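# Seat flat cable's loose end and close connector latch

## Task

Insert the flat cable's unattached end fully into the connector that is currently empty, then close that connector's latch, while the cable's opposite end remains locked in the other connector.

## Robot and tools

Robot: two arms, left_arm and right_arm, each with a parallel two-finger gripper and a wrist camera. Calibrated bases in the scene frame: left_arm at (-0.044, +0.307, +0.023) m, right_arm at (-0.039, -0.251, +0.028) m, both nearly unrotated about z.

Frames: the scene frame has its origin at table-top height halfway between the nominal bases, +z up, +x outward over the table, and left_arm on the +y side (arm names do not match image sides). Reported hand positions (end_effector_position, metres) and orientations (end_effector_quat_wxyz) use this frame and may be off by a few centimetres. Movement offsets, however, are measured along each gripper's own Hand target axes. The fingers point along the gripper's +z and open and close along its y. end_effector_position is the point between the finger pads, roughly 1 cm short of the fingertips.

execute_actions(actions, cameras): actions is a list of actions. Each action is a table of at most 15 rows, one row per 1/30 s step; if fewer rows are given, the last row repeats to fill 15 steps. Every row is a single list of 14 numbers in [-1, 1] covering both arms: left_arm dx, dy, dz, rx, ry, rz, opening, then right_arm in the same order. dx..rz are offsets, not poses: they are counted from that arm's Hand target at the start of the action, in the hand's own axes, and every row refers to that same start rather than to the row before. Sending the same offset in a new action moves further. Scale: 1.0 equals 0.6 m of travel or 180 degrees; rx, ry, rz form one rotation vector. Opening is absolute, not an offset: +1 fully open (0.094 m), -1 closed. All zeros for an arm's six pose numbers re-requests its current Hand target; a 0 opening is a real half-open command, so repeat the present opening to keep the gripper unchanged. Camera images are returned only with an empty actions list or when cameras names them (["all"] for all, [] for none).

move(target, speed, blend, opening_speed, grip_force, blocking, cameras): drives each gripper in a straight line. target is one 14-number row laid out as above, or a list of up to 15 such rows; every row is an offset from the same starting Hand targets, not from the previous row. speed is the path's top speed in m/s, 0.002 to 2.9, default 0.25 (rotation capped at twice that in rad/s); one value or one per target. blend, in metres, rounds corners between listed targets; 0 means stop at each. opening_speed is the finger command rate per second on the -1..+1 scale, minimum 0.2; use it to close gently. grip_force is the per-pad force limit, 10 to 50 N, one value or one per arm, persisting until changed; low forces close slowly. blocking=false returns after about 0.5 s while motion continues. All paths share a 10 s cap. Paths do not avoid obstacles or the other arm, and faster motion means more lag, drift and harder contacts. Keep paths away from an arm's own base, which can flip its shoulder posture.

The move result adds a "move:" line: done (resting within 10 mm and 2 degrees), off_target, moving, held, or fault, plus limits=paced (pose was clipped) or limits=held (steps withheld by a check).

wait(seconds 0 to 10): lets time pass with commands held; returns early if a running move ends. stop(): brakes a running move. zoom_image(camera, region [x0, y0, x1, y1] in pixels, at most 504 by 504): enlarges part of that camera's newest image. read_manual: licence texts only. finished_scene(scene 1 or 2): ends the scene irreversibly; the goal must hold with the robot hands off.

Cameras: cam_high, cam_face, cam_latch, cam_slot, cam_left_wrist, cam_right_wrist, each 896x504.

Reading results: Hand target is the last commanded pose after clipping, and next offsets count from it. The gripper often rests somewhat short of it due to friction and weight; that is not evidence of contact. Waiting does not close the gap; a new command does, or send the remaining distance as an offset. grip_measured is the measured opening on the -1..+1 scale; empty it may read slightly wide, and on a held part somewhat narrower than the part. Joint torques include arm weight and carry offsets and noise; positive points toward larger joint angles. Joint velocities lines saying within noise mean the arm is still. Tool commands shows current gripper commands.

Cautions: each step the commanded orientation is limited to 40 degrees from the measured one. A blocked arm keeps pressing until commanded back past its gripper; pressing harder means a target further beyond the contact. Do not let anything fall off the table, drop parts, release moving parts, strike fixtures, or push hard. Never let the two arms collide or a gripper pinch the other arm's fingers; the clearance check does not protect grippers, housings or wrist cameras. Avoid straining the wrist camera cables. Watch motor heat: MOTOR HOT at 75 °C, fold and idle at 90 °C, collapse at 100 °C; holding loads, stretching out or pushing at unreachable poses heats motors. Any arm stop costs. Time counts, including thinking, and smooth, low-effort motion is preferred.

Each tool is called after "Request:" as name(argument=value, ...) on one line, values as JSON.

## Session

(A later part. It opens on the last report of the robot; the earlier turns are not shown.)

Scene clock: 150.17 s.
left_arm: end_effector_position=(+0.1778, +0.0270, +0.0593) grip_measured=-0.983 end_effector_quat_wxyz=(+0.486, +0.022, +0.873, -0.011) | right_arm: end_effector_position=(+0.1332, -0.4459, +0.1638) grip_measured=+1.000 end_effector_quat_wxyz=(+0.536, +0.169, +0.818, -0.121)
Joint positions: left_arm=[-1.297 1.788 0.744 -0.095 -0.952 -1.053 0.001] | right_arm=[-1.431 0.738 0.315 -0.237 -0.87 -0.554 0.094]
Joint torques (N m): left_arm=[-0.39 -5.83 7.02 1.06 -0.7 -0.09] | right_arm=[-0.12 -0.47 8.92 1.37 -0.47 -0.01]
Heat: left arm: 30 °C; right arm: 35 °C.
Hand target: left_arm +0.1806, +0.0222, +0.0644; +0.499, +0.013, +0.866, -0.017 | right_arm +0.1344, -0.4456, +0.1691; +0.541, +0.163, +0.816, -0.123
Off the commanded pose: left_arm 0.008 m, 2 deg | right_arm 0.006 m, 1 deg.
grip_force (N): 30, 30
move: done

Request:
wait(seconds=0.05, cameras=["cam_latch", "cam_slot", "cam_face"])

Request:
zoom_image(camera="cam_slot", region=[430, 255, 550, 345])

Request:
zoom_image(camera="cam_latch", region=[380, 310, 460, 400])

Request:
zoom_image(camera="cam_face", region=[400, 220, 520, 300])

Scene clock: 150.80 s.
left_arm: end_effector_position=(+0.1778, +0.0270, +0.0593) grip_measured=-0.983 end_effector_quat_wxyz=(+0.486, +0.022, +0.873, -0.012) | right_arm: end_effector_position=(+0.1332, -0.4459, +0.1638) grip_measured=+1.000 end_effector_quat_wxyz=(+0.536, +0.169, +0.818, -0.121)
Joint positions: left_arm=[-1.297 1.788 0.744 -0.094 -0.952 -1.053 0.001] | right_arm=[-1.431 0.738 0.315 -0.237 -0.87 -0.554 0.094]
Joint torques (N m): left_arm=[-0.34 -5.91 7.05 1.06 -0.71 -0.08] | right_arm=[-0.14 -0.5 8.95 1.39 -0.47 -0.01]
Heat: left arm: 30 °C; right arm: 35 °C.
Hand target: left_arm +0.1806, +0.0223, +0.0644; +0.499, +0.013, +0.866, -0.017 | right_arm +0.1344, -0.4456, +0.1691; +0.541, +0.163, +0.816, -0.123
Tool commands: left_gripper/opening=-1.0 right_gripper/opening=+1.0
Off the commanded pose: left_arm 0.007 m, 2 deg | right_arm 0.006 m, 1 deg.
grip_force (N): 30, 30
wait: 0.07 s; at rest from the start
Images, in order (width x height): cam_face 896x504, cam_latch 896x504, cam_slot 896x504.

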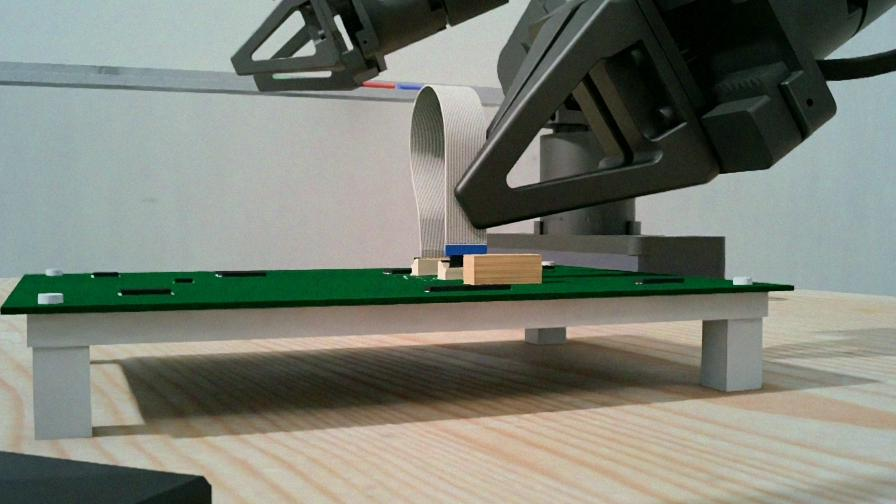

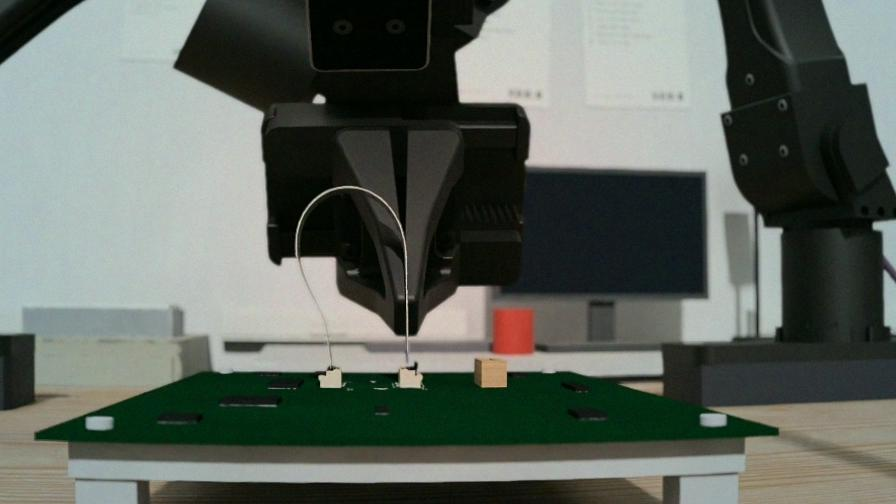

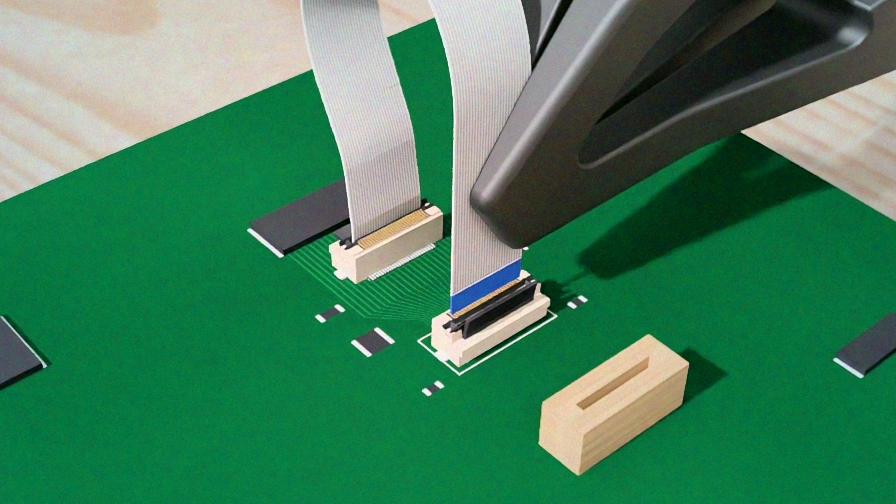

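Scaled by 4.200 from the camera's 896x504 image, which has a finer 1280x720 frame.

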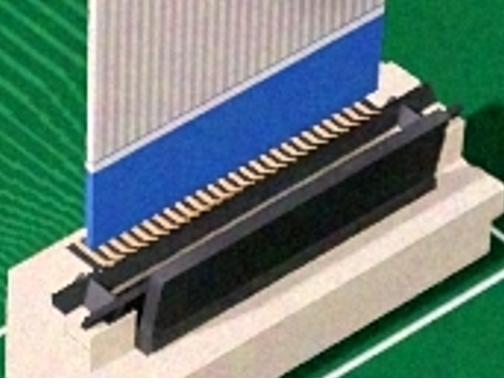

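Scaled by 5.600 from the camera's 896x504 image, which has a finer 1280x720 frame.

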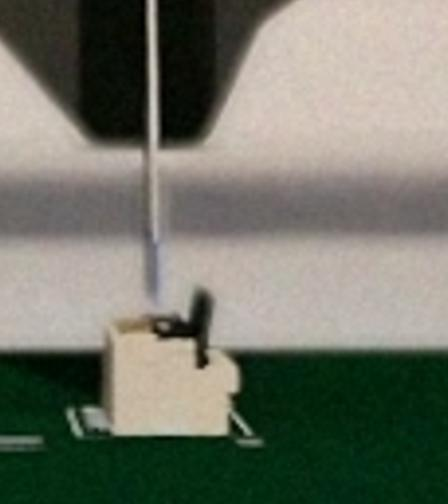

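Scaled by 4.200 from the camera's 896x504 image, which has a finer 1280x720 frame.

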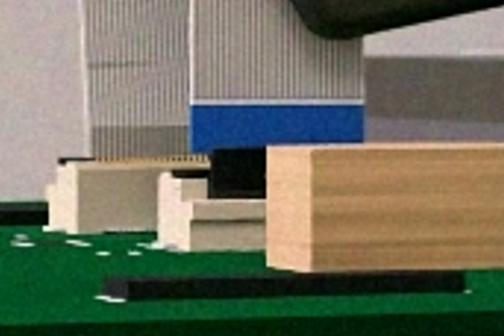

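Request:
move(target=[0.0032,0.0006,0.0017,-0.0012,0.0007,0.0021,-1,0,0,0,0,0,0,1], speed=0.03, cameras=["cam_latch", "cam_slot", "cam_face"])

Request:
zoom_image(camera="cam_slot", region=[430, 255, 550, 345])

Request:
zoom_image(camera="cam_latch", region=[380, 310, 460, 400])

Request:
zoom_image(camera="cam_face", region=[400, 220, 520, 300])

Scene clock: 153.30 s.
left_arm: end_effector_position=(+0.1779, +0.0276, +0.0575) grip_measured=-0.983 end_effector_quat_wxyz=(+0.486, +0.023, +0.873, -0.008) | right_arm: end_effector_position=(+0.1332, -0.4459, +0.1638) grip_measured=+1.000 end_effector_quat_wxyz=(+0.536, +0.169, +0.818, -0.121)
Joint positions: left_arm=[-1.297 1.795 0.744 -0.094 -0.953 -1.053 0.001] | right_arm=[-1.431 0.738 0.315 -0.237 -0.87 -0.554 0.094]
Joint torques (N m): left_arm=[-0.36 -5.86 7.13 1.03 -0.71 -0.09] | right_arm=[-0.05 -0.49 8.92 1.37 -0.48 -0.01]
Heat: left arm: 30 °C; right arm: 35 °C.
Hand target: left_arm +0.1805, +0.0226, +0.0622; +0.498, +0.015, +0.867, -0.014 | right_arm +0.1344, -0.4456, +0.1691; +0.541, +0.163, +0.816, -0.123
Off the commanded pose: left_arm 0.007 m, 2 deg | right_arm 0.006 m, 1 deg.
grip_force (N): 30, 30
move: done
Images, in order (width x height): cam_face 896x504, cam_latch 896x504, cam_slot 896x504.

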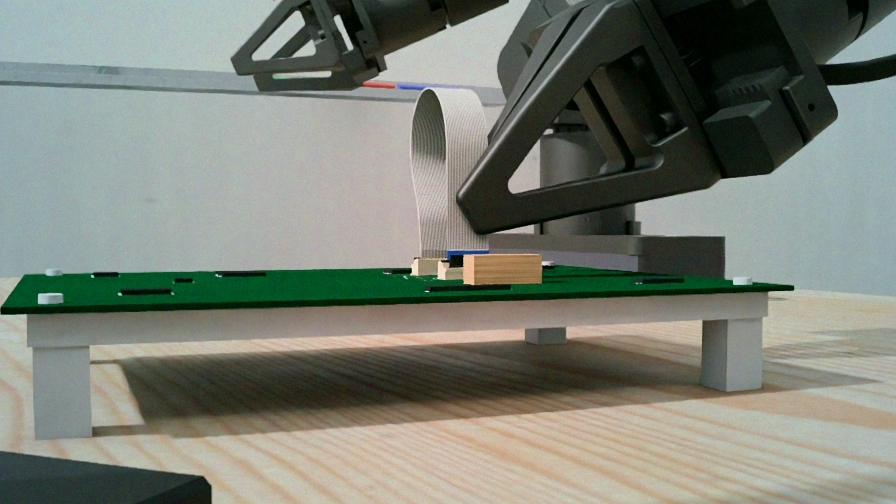

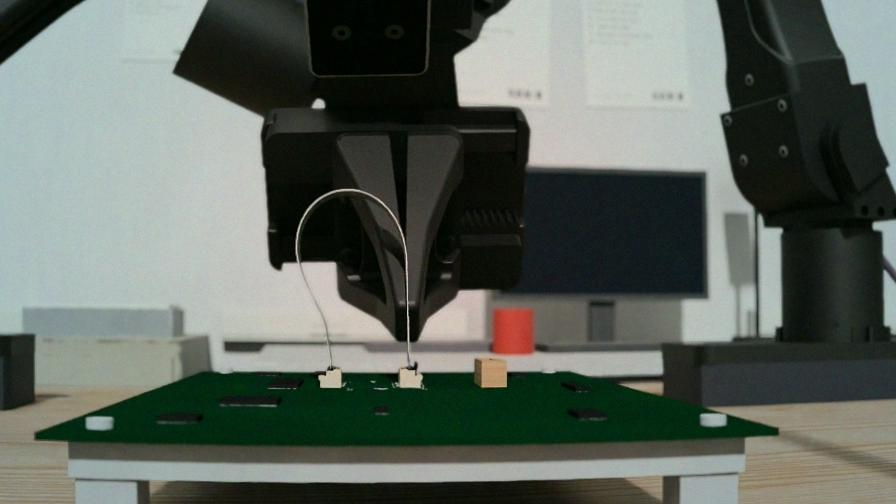

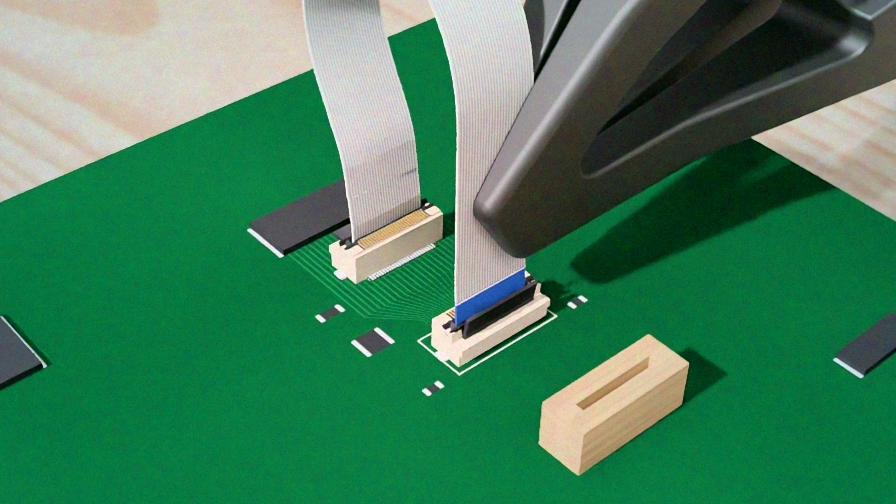

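Scaled by 4.200 from the camera's 896x504 image, which has a finer 1280x720 frame.

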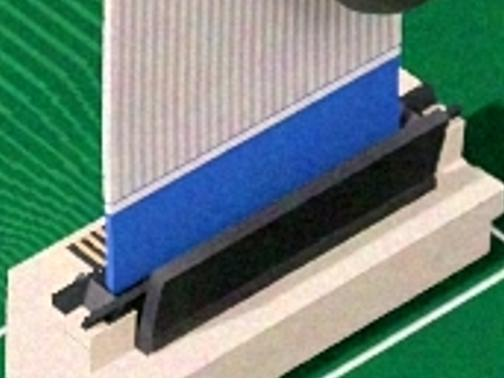

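Scaled by 5.600 from the camera's 896x504 image, which has a finer 1280x720 frame.

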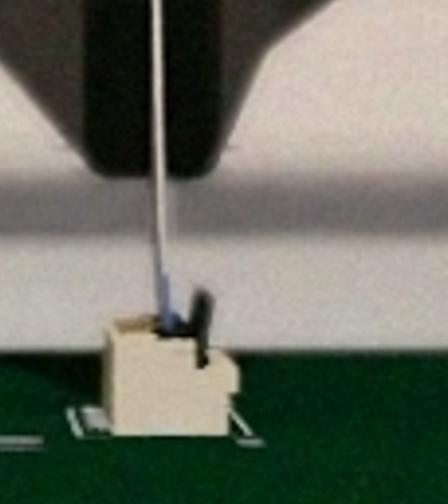

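Scaled by 4.200 from the camera's 896x504 image, which has a finer 1280x720 frame.

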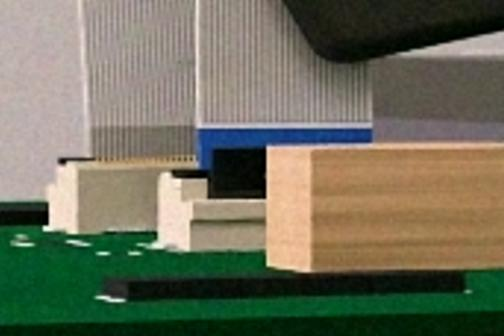

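Request:
zoom_image(camera="cam_slot", region=[435, 290, 485, 340])

Request:
zoom_image(camera="cam_slot", region=[500, 260, 550, 310])

Request:
zoom_image(camera="cam_latch", region=[395, 345, 430, 395])

Request:
zoom_image(camera="cam_face", region=[425, 240, 475, 290])

Scaled by 10.080 from the camera's 896x504 image, which has a finer 1280x720 frame.

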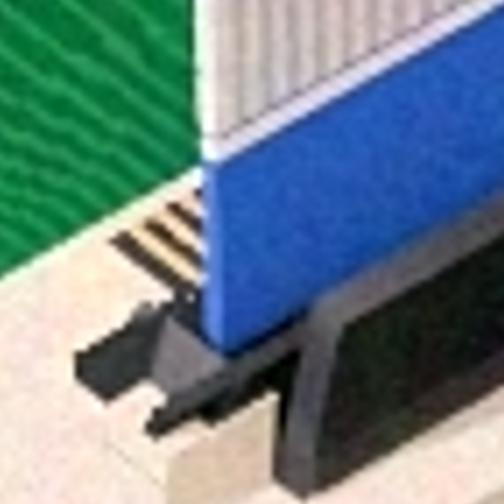

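Scaled by 10.080 from the camera's 896x504 image, which has a finer 1280x720 frame.

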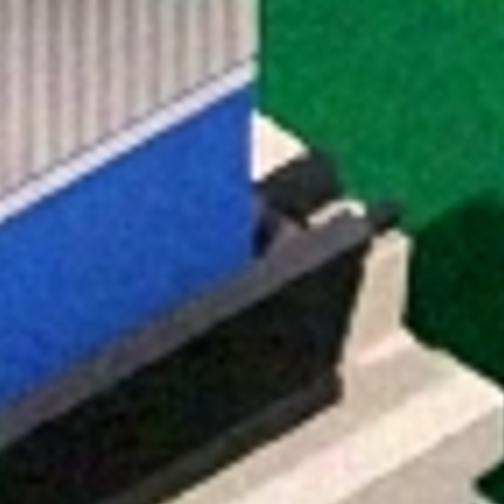

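Scaled by 10.080 from the camera's 896x504 image, which has a finer 1280x720 frame.

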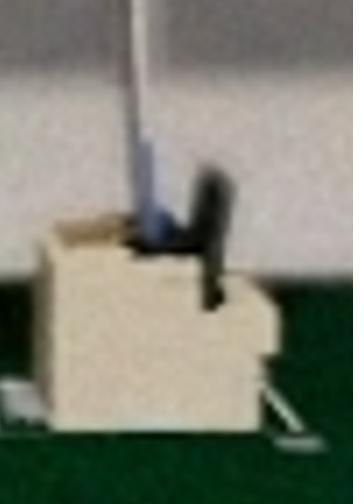

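Scaled by 10.080 from the camera's 896x504 image, which has a finer 1280x720 frame.

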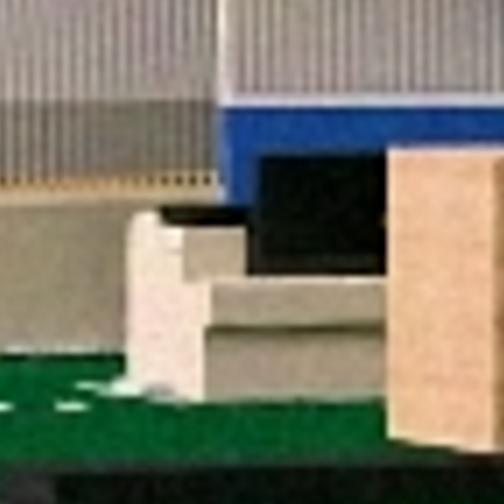

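Request:
move(target=[-0.0021,-0.0001,0.0001,-0.0003,-0.0020,-0.0010,-1,0,0,0,0,0,0,1], speed=0.03, cameras=["cam_latch", "cam_slot", "cam_face"])

Request:
zoom_image(camera="cam_slot", region=[435, 290, 485, 340])

Request:
zoom_image(camera="cam_slot", region=[500, 260, 550, 310])

Request:
zoom_image(camera="cam_latch", region=[395, 345, 430, 395])

Scene clock: 159.70 s.
left_arm: end_effector_position=(+0.1782, +0.0275, +0.0581) grip_measured=-0.983 end_effector_quat_wxyz=(+0.488, +0.023, +0.873, -0.009) | right_arm: end_effector_position=(+0.1332, -0.4459, +0.1638) grip_measured=+1.000 end_effector_quat_wxyz=(+0.536, +0.169, +0.818, -0.121)
Joint positions: left_arm=[-1.297 1.795 0.744 -0.092 -0.957 -1.053 0.001] | right_arm=[-1.431 0.738 0.315 -0.237 -0.87 -0.554 0.094]
Joint torques (N m): left_arm=[-0.32 -5.83 7.1 1.02 -0.7 -0.09] | right_arm=[-0.13 -0.53 8.96 1.37 -0.47 -0.01]
Heat: left arm: 30 °C; right arm: 35 °C.
Hand target: left_arm +0.1812, +0.0225, +0.0632; +0.501, +0.013, +0.865, -0.014 | right_arm +0.1344, -0.4456, +0.1691; +0.541, +0.163, +0.816, -0.123
Off the commanded pose: left_arm 0.008 m, 2 deg | right_arm 0.006 m, 1 deg.
grip_force (N): 30, 30
move: done
Images, in order (width x height): cam_face 896x504, cam_latch 896x504, cam_slot 896x504.

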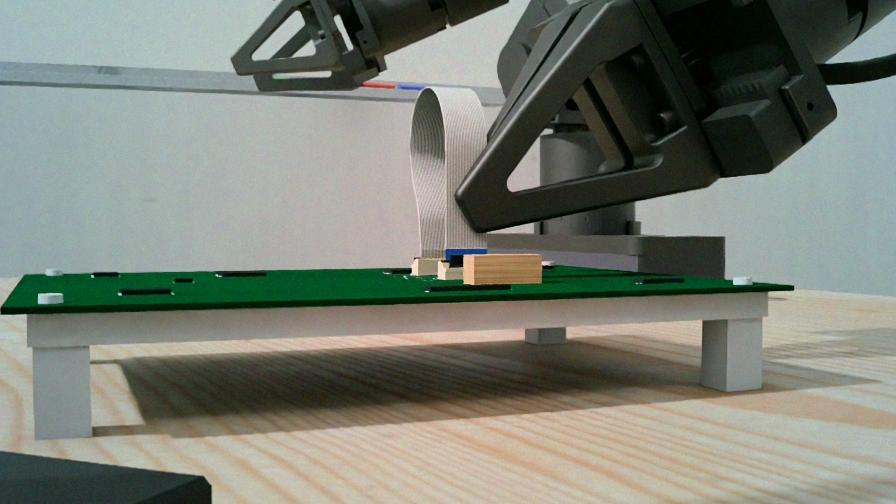

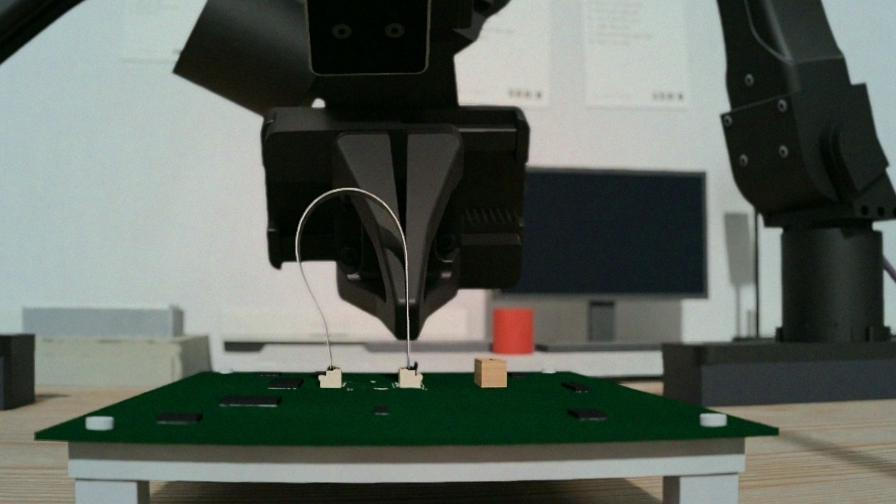

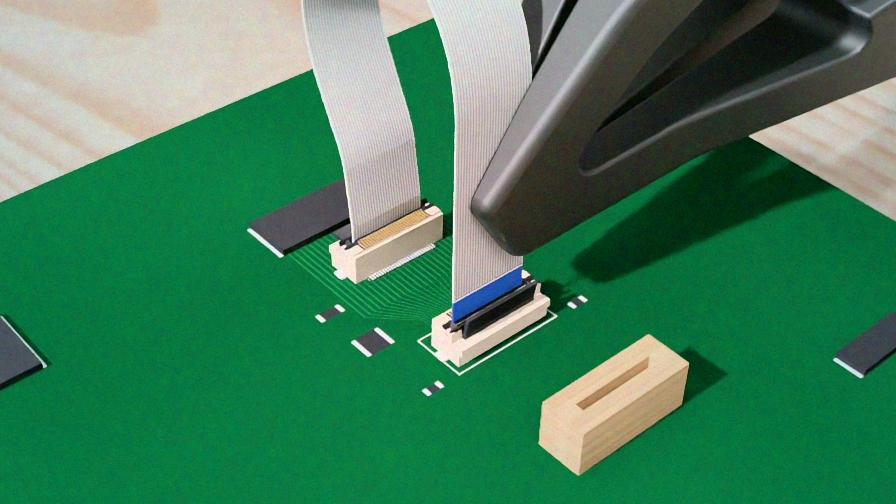

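Scaled by 10.080 from the camera's 896x504 image, which has a finer 1280x720 frame.

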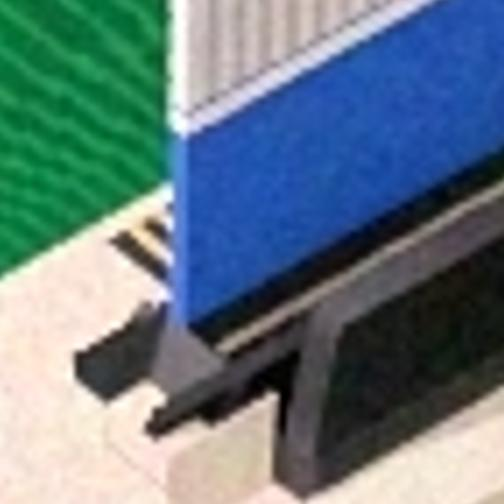

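Scaled by 10.080 from the camera's 896x504 image, which has a finer 1280x720 frame.

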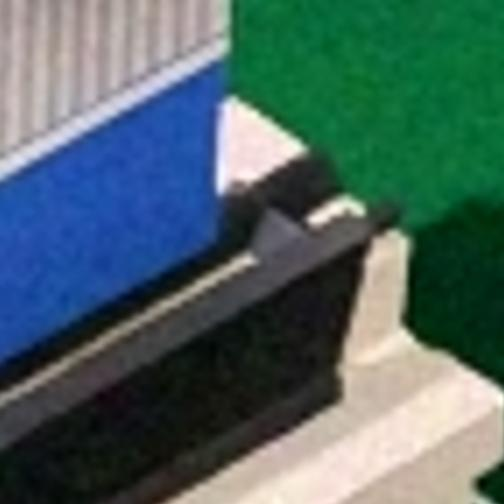

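Scaled by 10.080 from the camera's 896x504 image, which has a finer 1280x720 frame.

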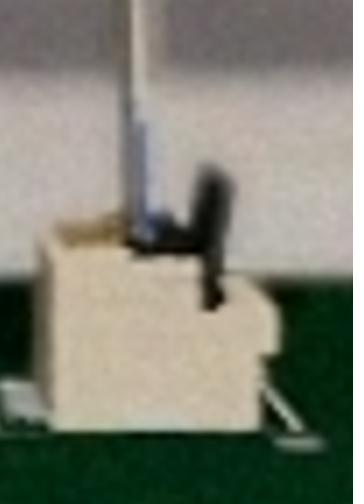

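Request:
move(target=[0.0032,0.0006,0.0017,-0.0012,0.0007,0.0021,-1,0,0,0,0,0,0,1], speed=0.03, cameras=["cam_latch", "cam_slot", "cam_face"])

Request:
zoom_image(camera="cam_slot", region=[435, 290, 485, 340])

Request:
zoom_image(camera="cam_slot", region=[500, 260, 550, 310])

Request:
zoom_image(camera="cam_latch", region=[395, 345, 430, 395])

Request:
zoom_image(camera="cam_face", region=[425, 240, 475, 290])

Scene clock: 166.00 s.
left_arm: end_effector_position=(+0.1790, +0.0281, +0.0577) grip_measured=-0.983 end_effector_quat_wxyz=(+0.491, +0.022, +0.871, -0.006) | right_arm: end_effector_position=(+0.1332, -0.4459, +0.1638) grip_measured=+1.000 end_effector_quat_wxyz=(+0.536, +0.169, +0.818, -0.121)
Joint positions: left_arm=[-1.297 1.801 0.744 -0.088 -0.965 -1.053 0.001] | right_arm=[-1.431 0.738 0.315 -0.237 -0.87 -0.554 0.094]
Joint torques (N m): left_arm=[-0.31 -5.65 7.23 0.99 -0.62 -0.08] | right_arm=[-0.1 -0.49 8.91 1.38 -0.48 -0.01]
Heat: left arm: 30 °C; right arm: 35 °C.
Hand target: left_arm +0.1811, +0.0228, +0.0610; +0.500, +0.015, +0.866, -0.011 | right_arm +0.1344, -0.4456, +0.1691; +0.541, +0.163, +0.816, -0.123
Off the commanded pose: left_arm 0.007 m, 2 deg | right_arm 0.006 m, 1 deg.
grip_force (N): 30, 30
move: done
Images, in order (width x height): cam_face 896x504, cam_latch 896x504, cam_slot 896x504.

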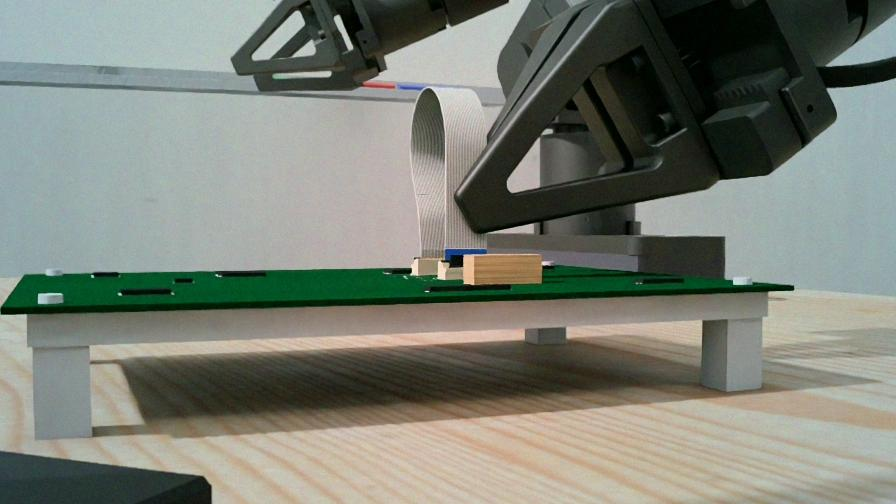

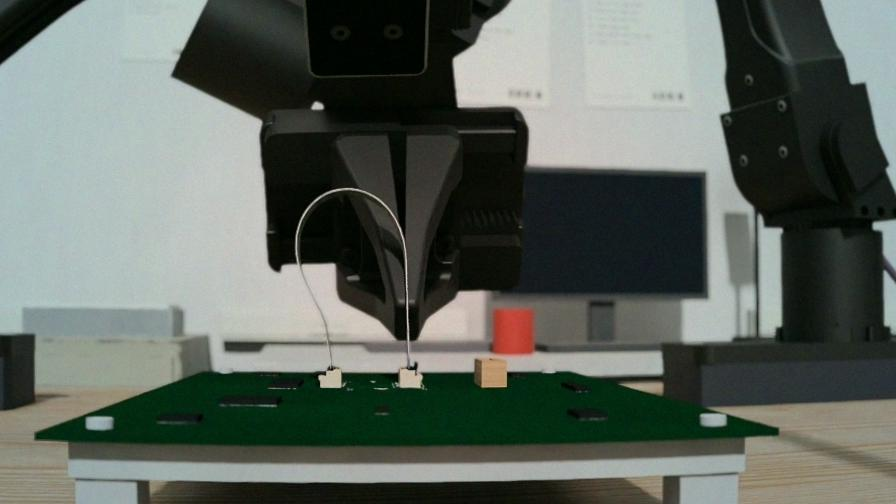

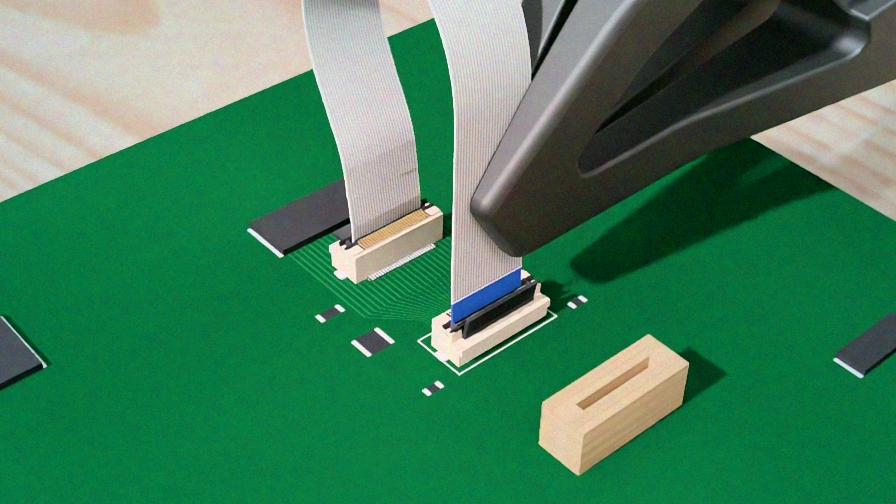

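Scaled by 10.080 from the camera's 896x504 image, which has a finer 1280x720 frame.

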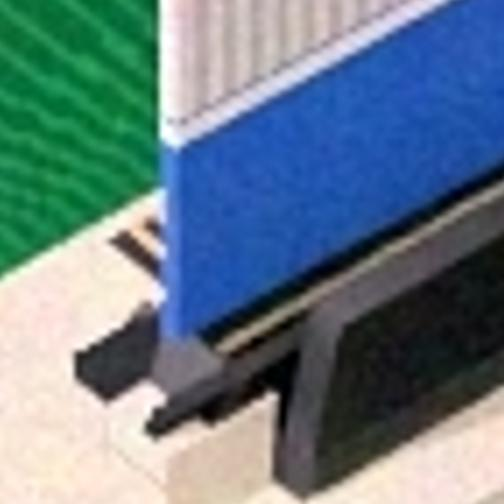

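Scaled by 10.080 from the camera's 896x504 image, which has a finer 1280x720 frame.

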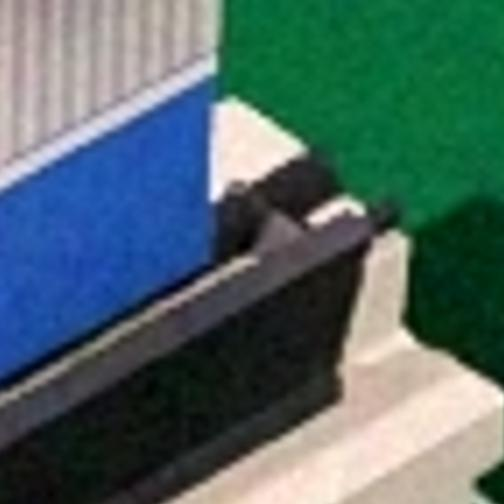

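Scaled by 10.080 from the camera's 896x504 image, which has a finer 1280x720 frame.

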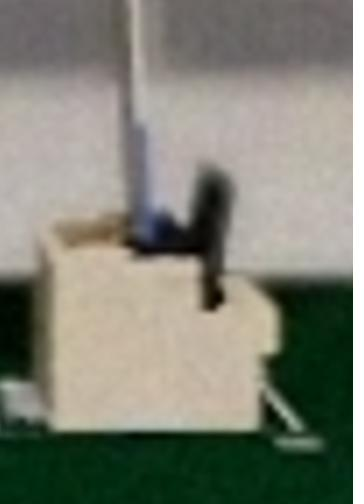

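Scaled by 10.080 from the camera's 896x504 image, which has a finer 1280x720 frame.

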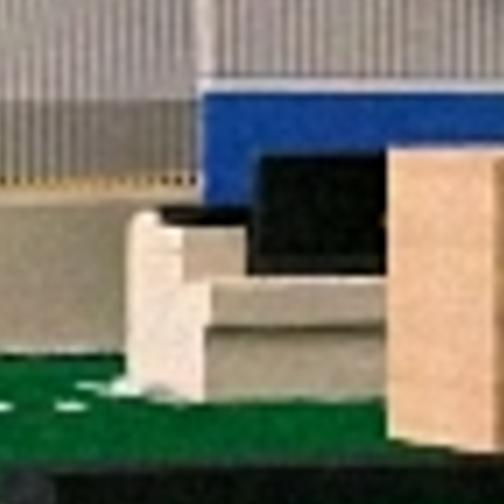

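Request:
move(target=[-0.0148,-0.0123,-0.0115,0.0132,0.0033,-0.0149,-1,0,0,0,0,0,0,1], speed=0.03, cameras=["cam_latch", "cam_slot", "cam_face"])

Request:
zoom_image(camera="cam_slot", region=[430, 255, 550, 345])

Request:
zoom_image(camera="cam_latch", region=[395, 345, 430, 395])

Scene clock: 171.80 s.
left_arm: end_effector_position=(+0.1788, +0.0265, +0.0574) grip_measured=-0.983 end_effector_quat_wxyz=(+0.489, +0.021, +0.872, -0.010) | right_arm: end_effector_position=(+0.1332, -0.4459, +0.1638) grip_measured=+1.000 end_effector_quat_wxyz=(+0.536, +0.169, +0.818, -0.121)
Joint positions: left_arm=[-1.297 1.801 0.744 -0.08 -0.959 -1.053 0.001] | right_arm=[-1.431 0.738 0.315 -0.237 -0.87 -0.554 0.094]
Joint torques (N m): left_arm=[-0.43 -9.32 7.17 0.99 -0.4 -0.12] | right_arm=[-0.1 -0.47 8.91 1.37 -0.49 -0.01]
Heat: left arm: 30 °C; right arm: 35 °C.
Hand target: left_arm +0.1793, +0.0156, +0.0721; +0.495, +0.005, +0.868, -0.040 | right_arm +0.1344, -0.4456, +0.1691; +0.541, +0.163, +0.816, -0.123
Off the commanded pose: left_arm 0.018 m, 4 deg | right_arm 0.006 m, 1 deg.
grip_force (N): 30, 30
move: off_target (left_arm)
Images, in order (width x height): cam_face 896x504, cam_latch 896x504, cam_slot 896x504.

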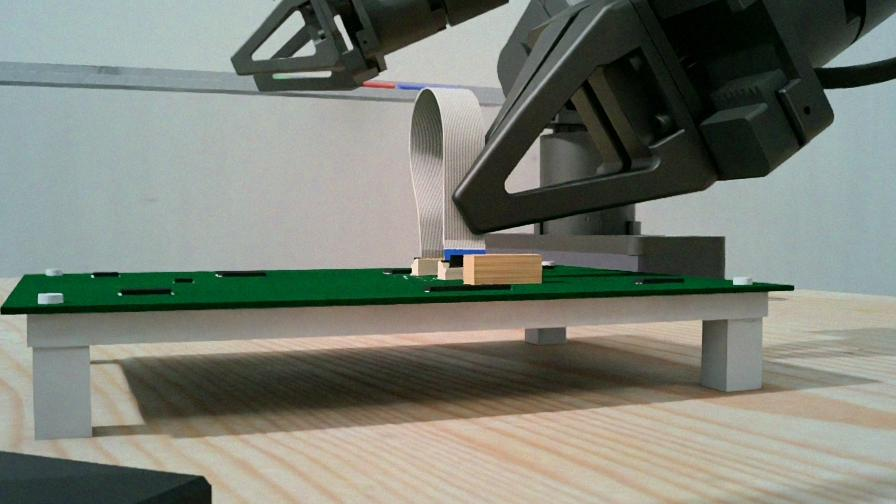

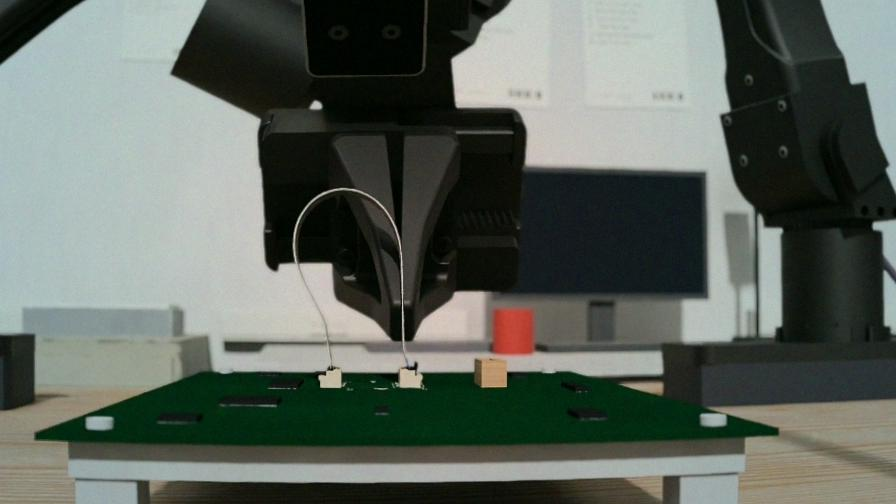

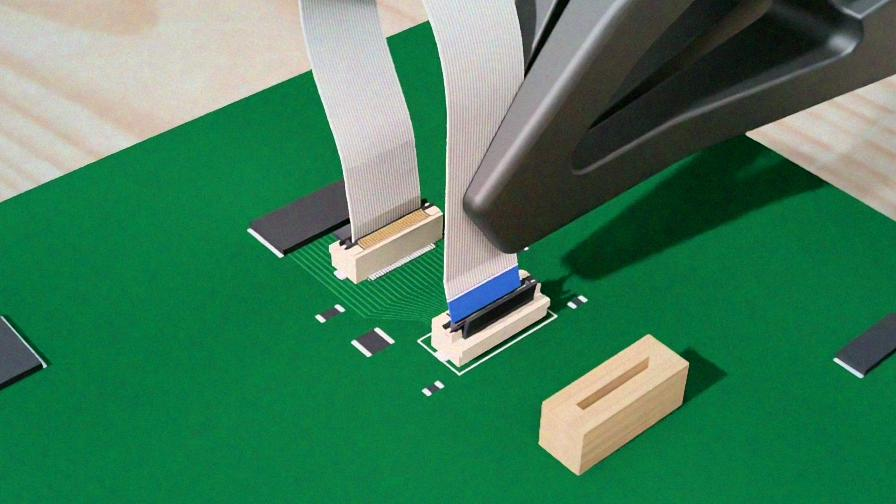

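Scaled by 4.200 from the camera's 896x504 image, which has a finer 1280x720 frame.

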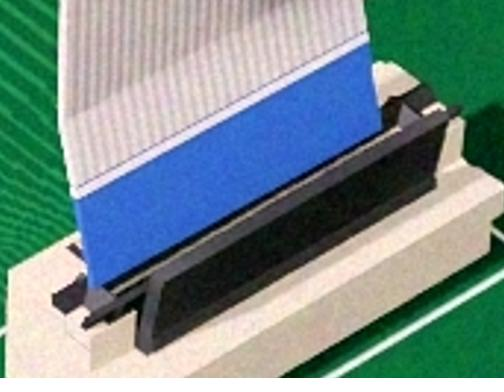

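Scaled by 10.080 from the camera's 896x504 image, which has a finer 1280x720 frame.

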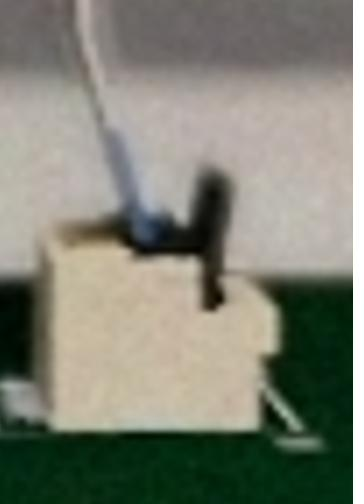

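Request:
move(target=[0.0139,0.0112,0.0036,-0.0078,0.0067,0.0139,-1,0,0,0,0,0,0,1], speed=0.03, cameras=["cam_latch", "cam_slot", "cam_face"])

Request:
zoom_image(camera="cam_slot", region=[430, 255, 550, 345])

Request:
zoom_image(camera="cam_latch", region=[395, 345, 430, 395])

Scene clock: 175.73 s.
left_arm: end_effector_position=(+0.1787, +0.0266, +0.0572) grip_measured=-0.983 end_effector_quat_wxyz=(+0.489, +0.021, +0.872, -0.010) | right_arm: end_effector_position=(+0.1332, -0.4459, +0.1638) grip_measured=+1.000 end_effector_quat_wxyz=(+0.536, +0.169, +0.818, -0.121)
Joint positions: left_arm=[-1.297 1.801 0.744 -0.081 -0.958 -1.053 0.001] | right_arm=[-1.431 0.738 0.315 -0.237 -0.87 -0.554 0.094]
Joint torques (N m): left_arm=[-0.4 -8.01 7.24 0.62 -0.33 -0.1] | right_arm=[-0.14 -0.47 8.91 1.38 -0.47 -0.02]
Heat: left arm: 30 °C; right arm: 35 °C.
Hand target: left_arm +0.1773, +0.0218, +0.0635; +0.487, +0.018, +0.873, -0.019 | right_arm +0.1344, -0.4456, +0.1691; +0.541, +0.163, +0.816, -0.123
Off the commanded pose: left_arm 0.008 m, 1 deg | right_arm 0.006 m, 1 deg.
grip_force (N): 30, 30
move: done
Images, in order (width x height): cam_face 896x504, cam_latch 896x504, cam_slot 896x504.

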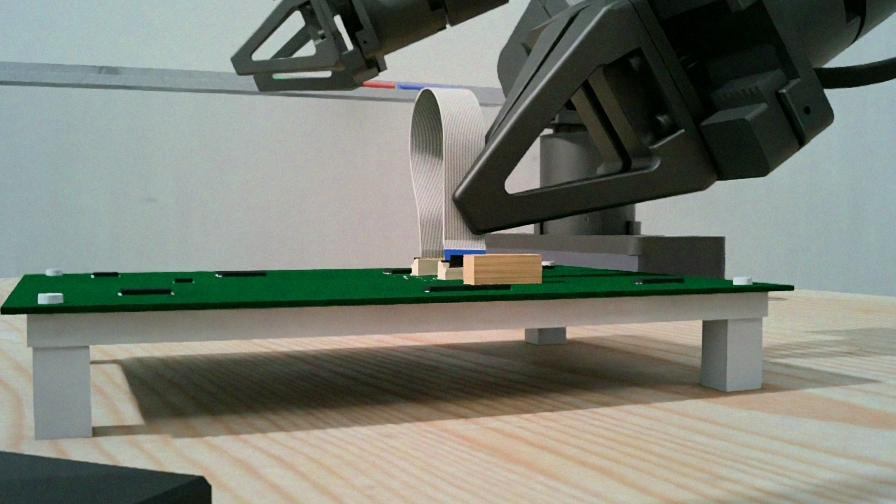

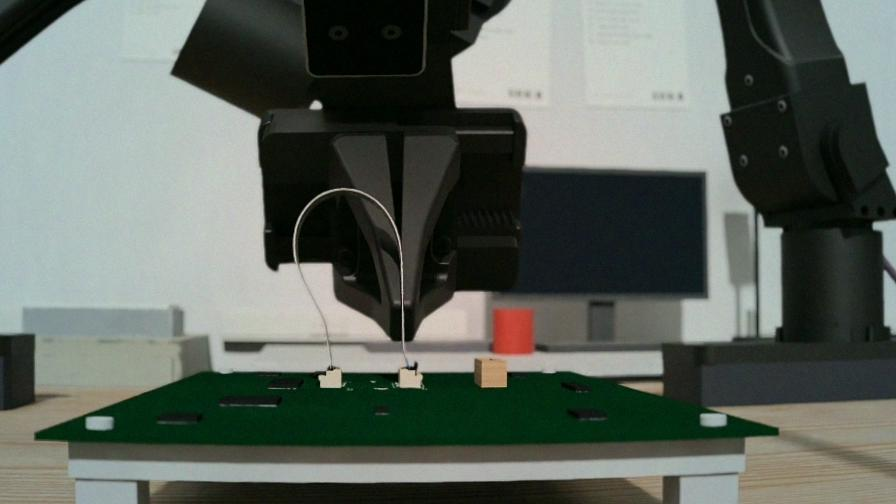

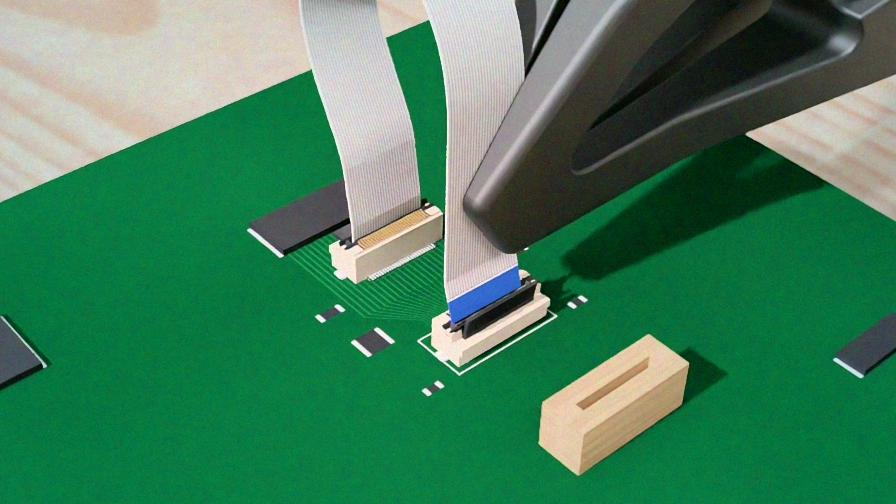

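Scaled by 4.200 from the camera's 896x504 image, which has a finer 1280x720 frame.

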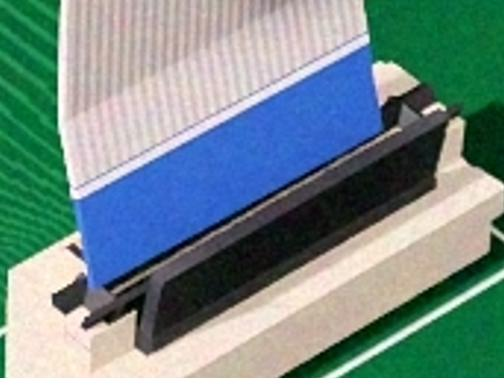

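Scaled by 10.080 from the camera's 896x504 image, which has a finer 1280x720 frame.

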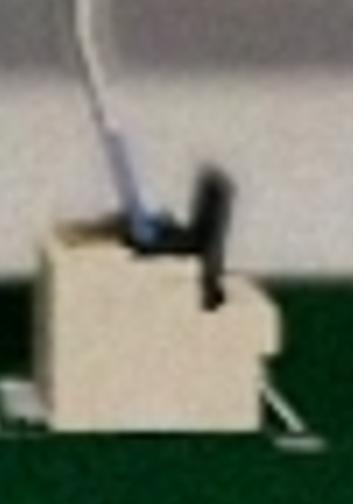

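Request:
move(target=[0.0089,0.0028,0.0021,-0.0017,0.0054,0.0056,-1,0,0,0,0,0,0,1], speed=0.03, cameras=["cam_latch", "cam_slot", "cam_face"])

Request:
zoom_image(camera="cam_slot", region=[430, 255, 550, 345])

Request:
zoom_image(camera="cam_latch", region=[395, 345, 430, 395])

Scene clock: 177.87 s.
left_arm: end_effector_position=(+0.1786, +0.0270, +0.0570) grip_measured=-0.983 end_effector_quat_wxyz=(+0.489, +0.022, +0.872, -0.009) | right_arm: end_effector_position=(+0.1332, -0.4459, +0.1638) grip_measured=+1.000 end_effector_quat_wxyz=(+0.536, +0.169, +0.818, -0.121)
Joint positions: left_arm=[-1.297 1.801 0.744 -0.084 -0.958 -1.053 0.001] | right_arm=[-1.431 0.738 0.315 -0.237 -0.87 -0.554 0.094]
Joint torques (N m): left_arm=[-0.38 -7.28 7.23 0.5 -0.2 -0.1] | right_arm=[-0.06 -0.47 8.91 1.38 -0.48 0.01]
Heat: left arm: 30 °C; right arm: 35 °C.
Hand target: left_arm +0.1756, +0.0235, +0.0583; +0.479, +0.025, +0.877, -0.012 | right_arm +0.1344, -0.4456, +0.1691; +0.541, +0.163, +0.816, -0.123
Off the commanded pose: left_arm 0.005 m, 1 deg | right_arm 0.006 m, 1 deg.
grip_force (N): 30, 30
move: done
Images, in order (width x height): cam_face 896x504, cam_latch 896x504, cam_slot 896x504.

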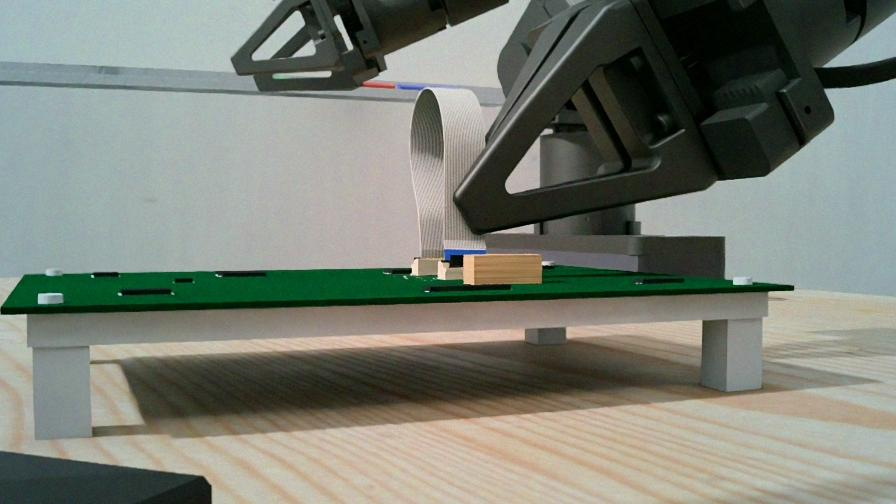

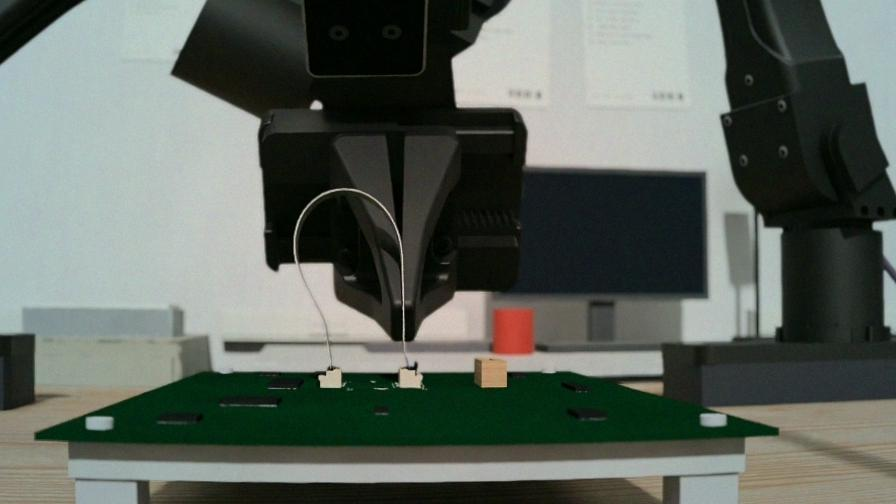

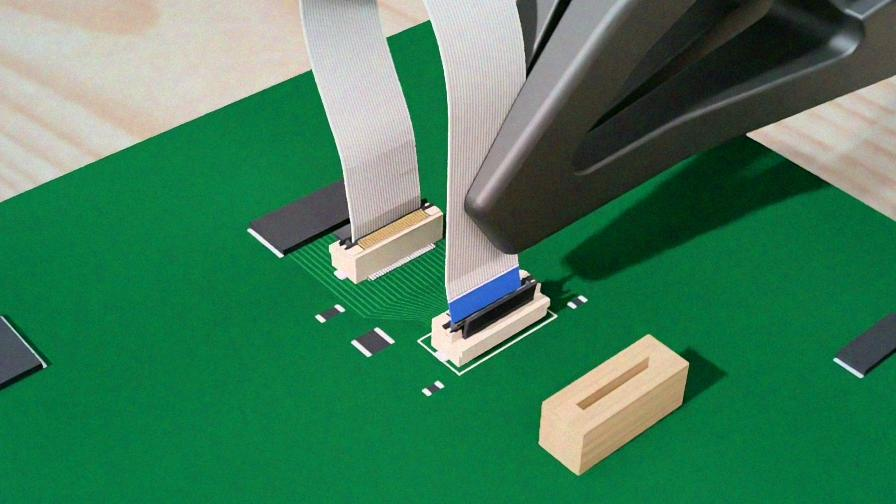

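Scaled by 4.200 from the camera's 896x504 image, which has a finer 1280x720 frame.

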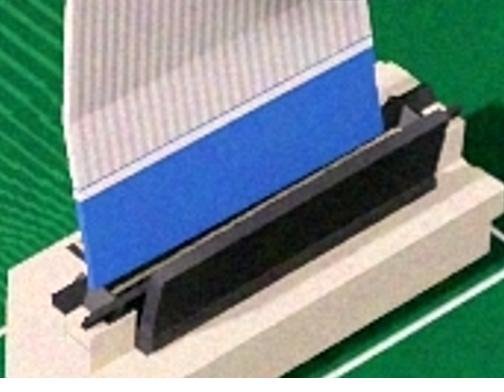

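Scaled by 10.080 from the camera's 896x504 image, which has a finer 1280x720 frame.

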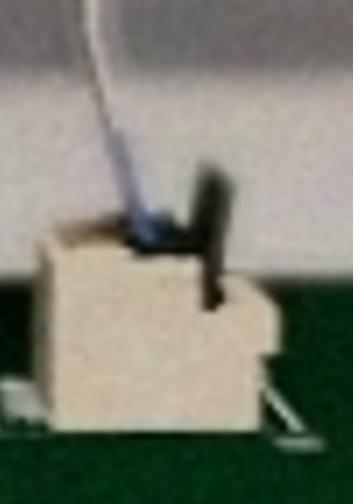

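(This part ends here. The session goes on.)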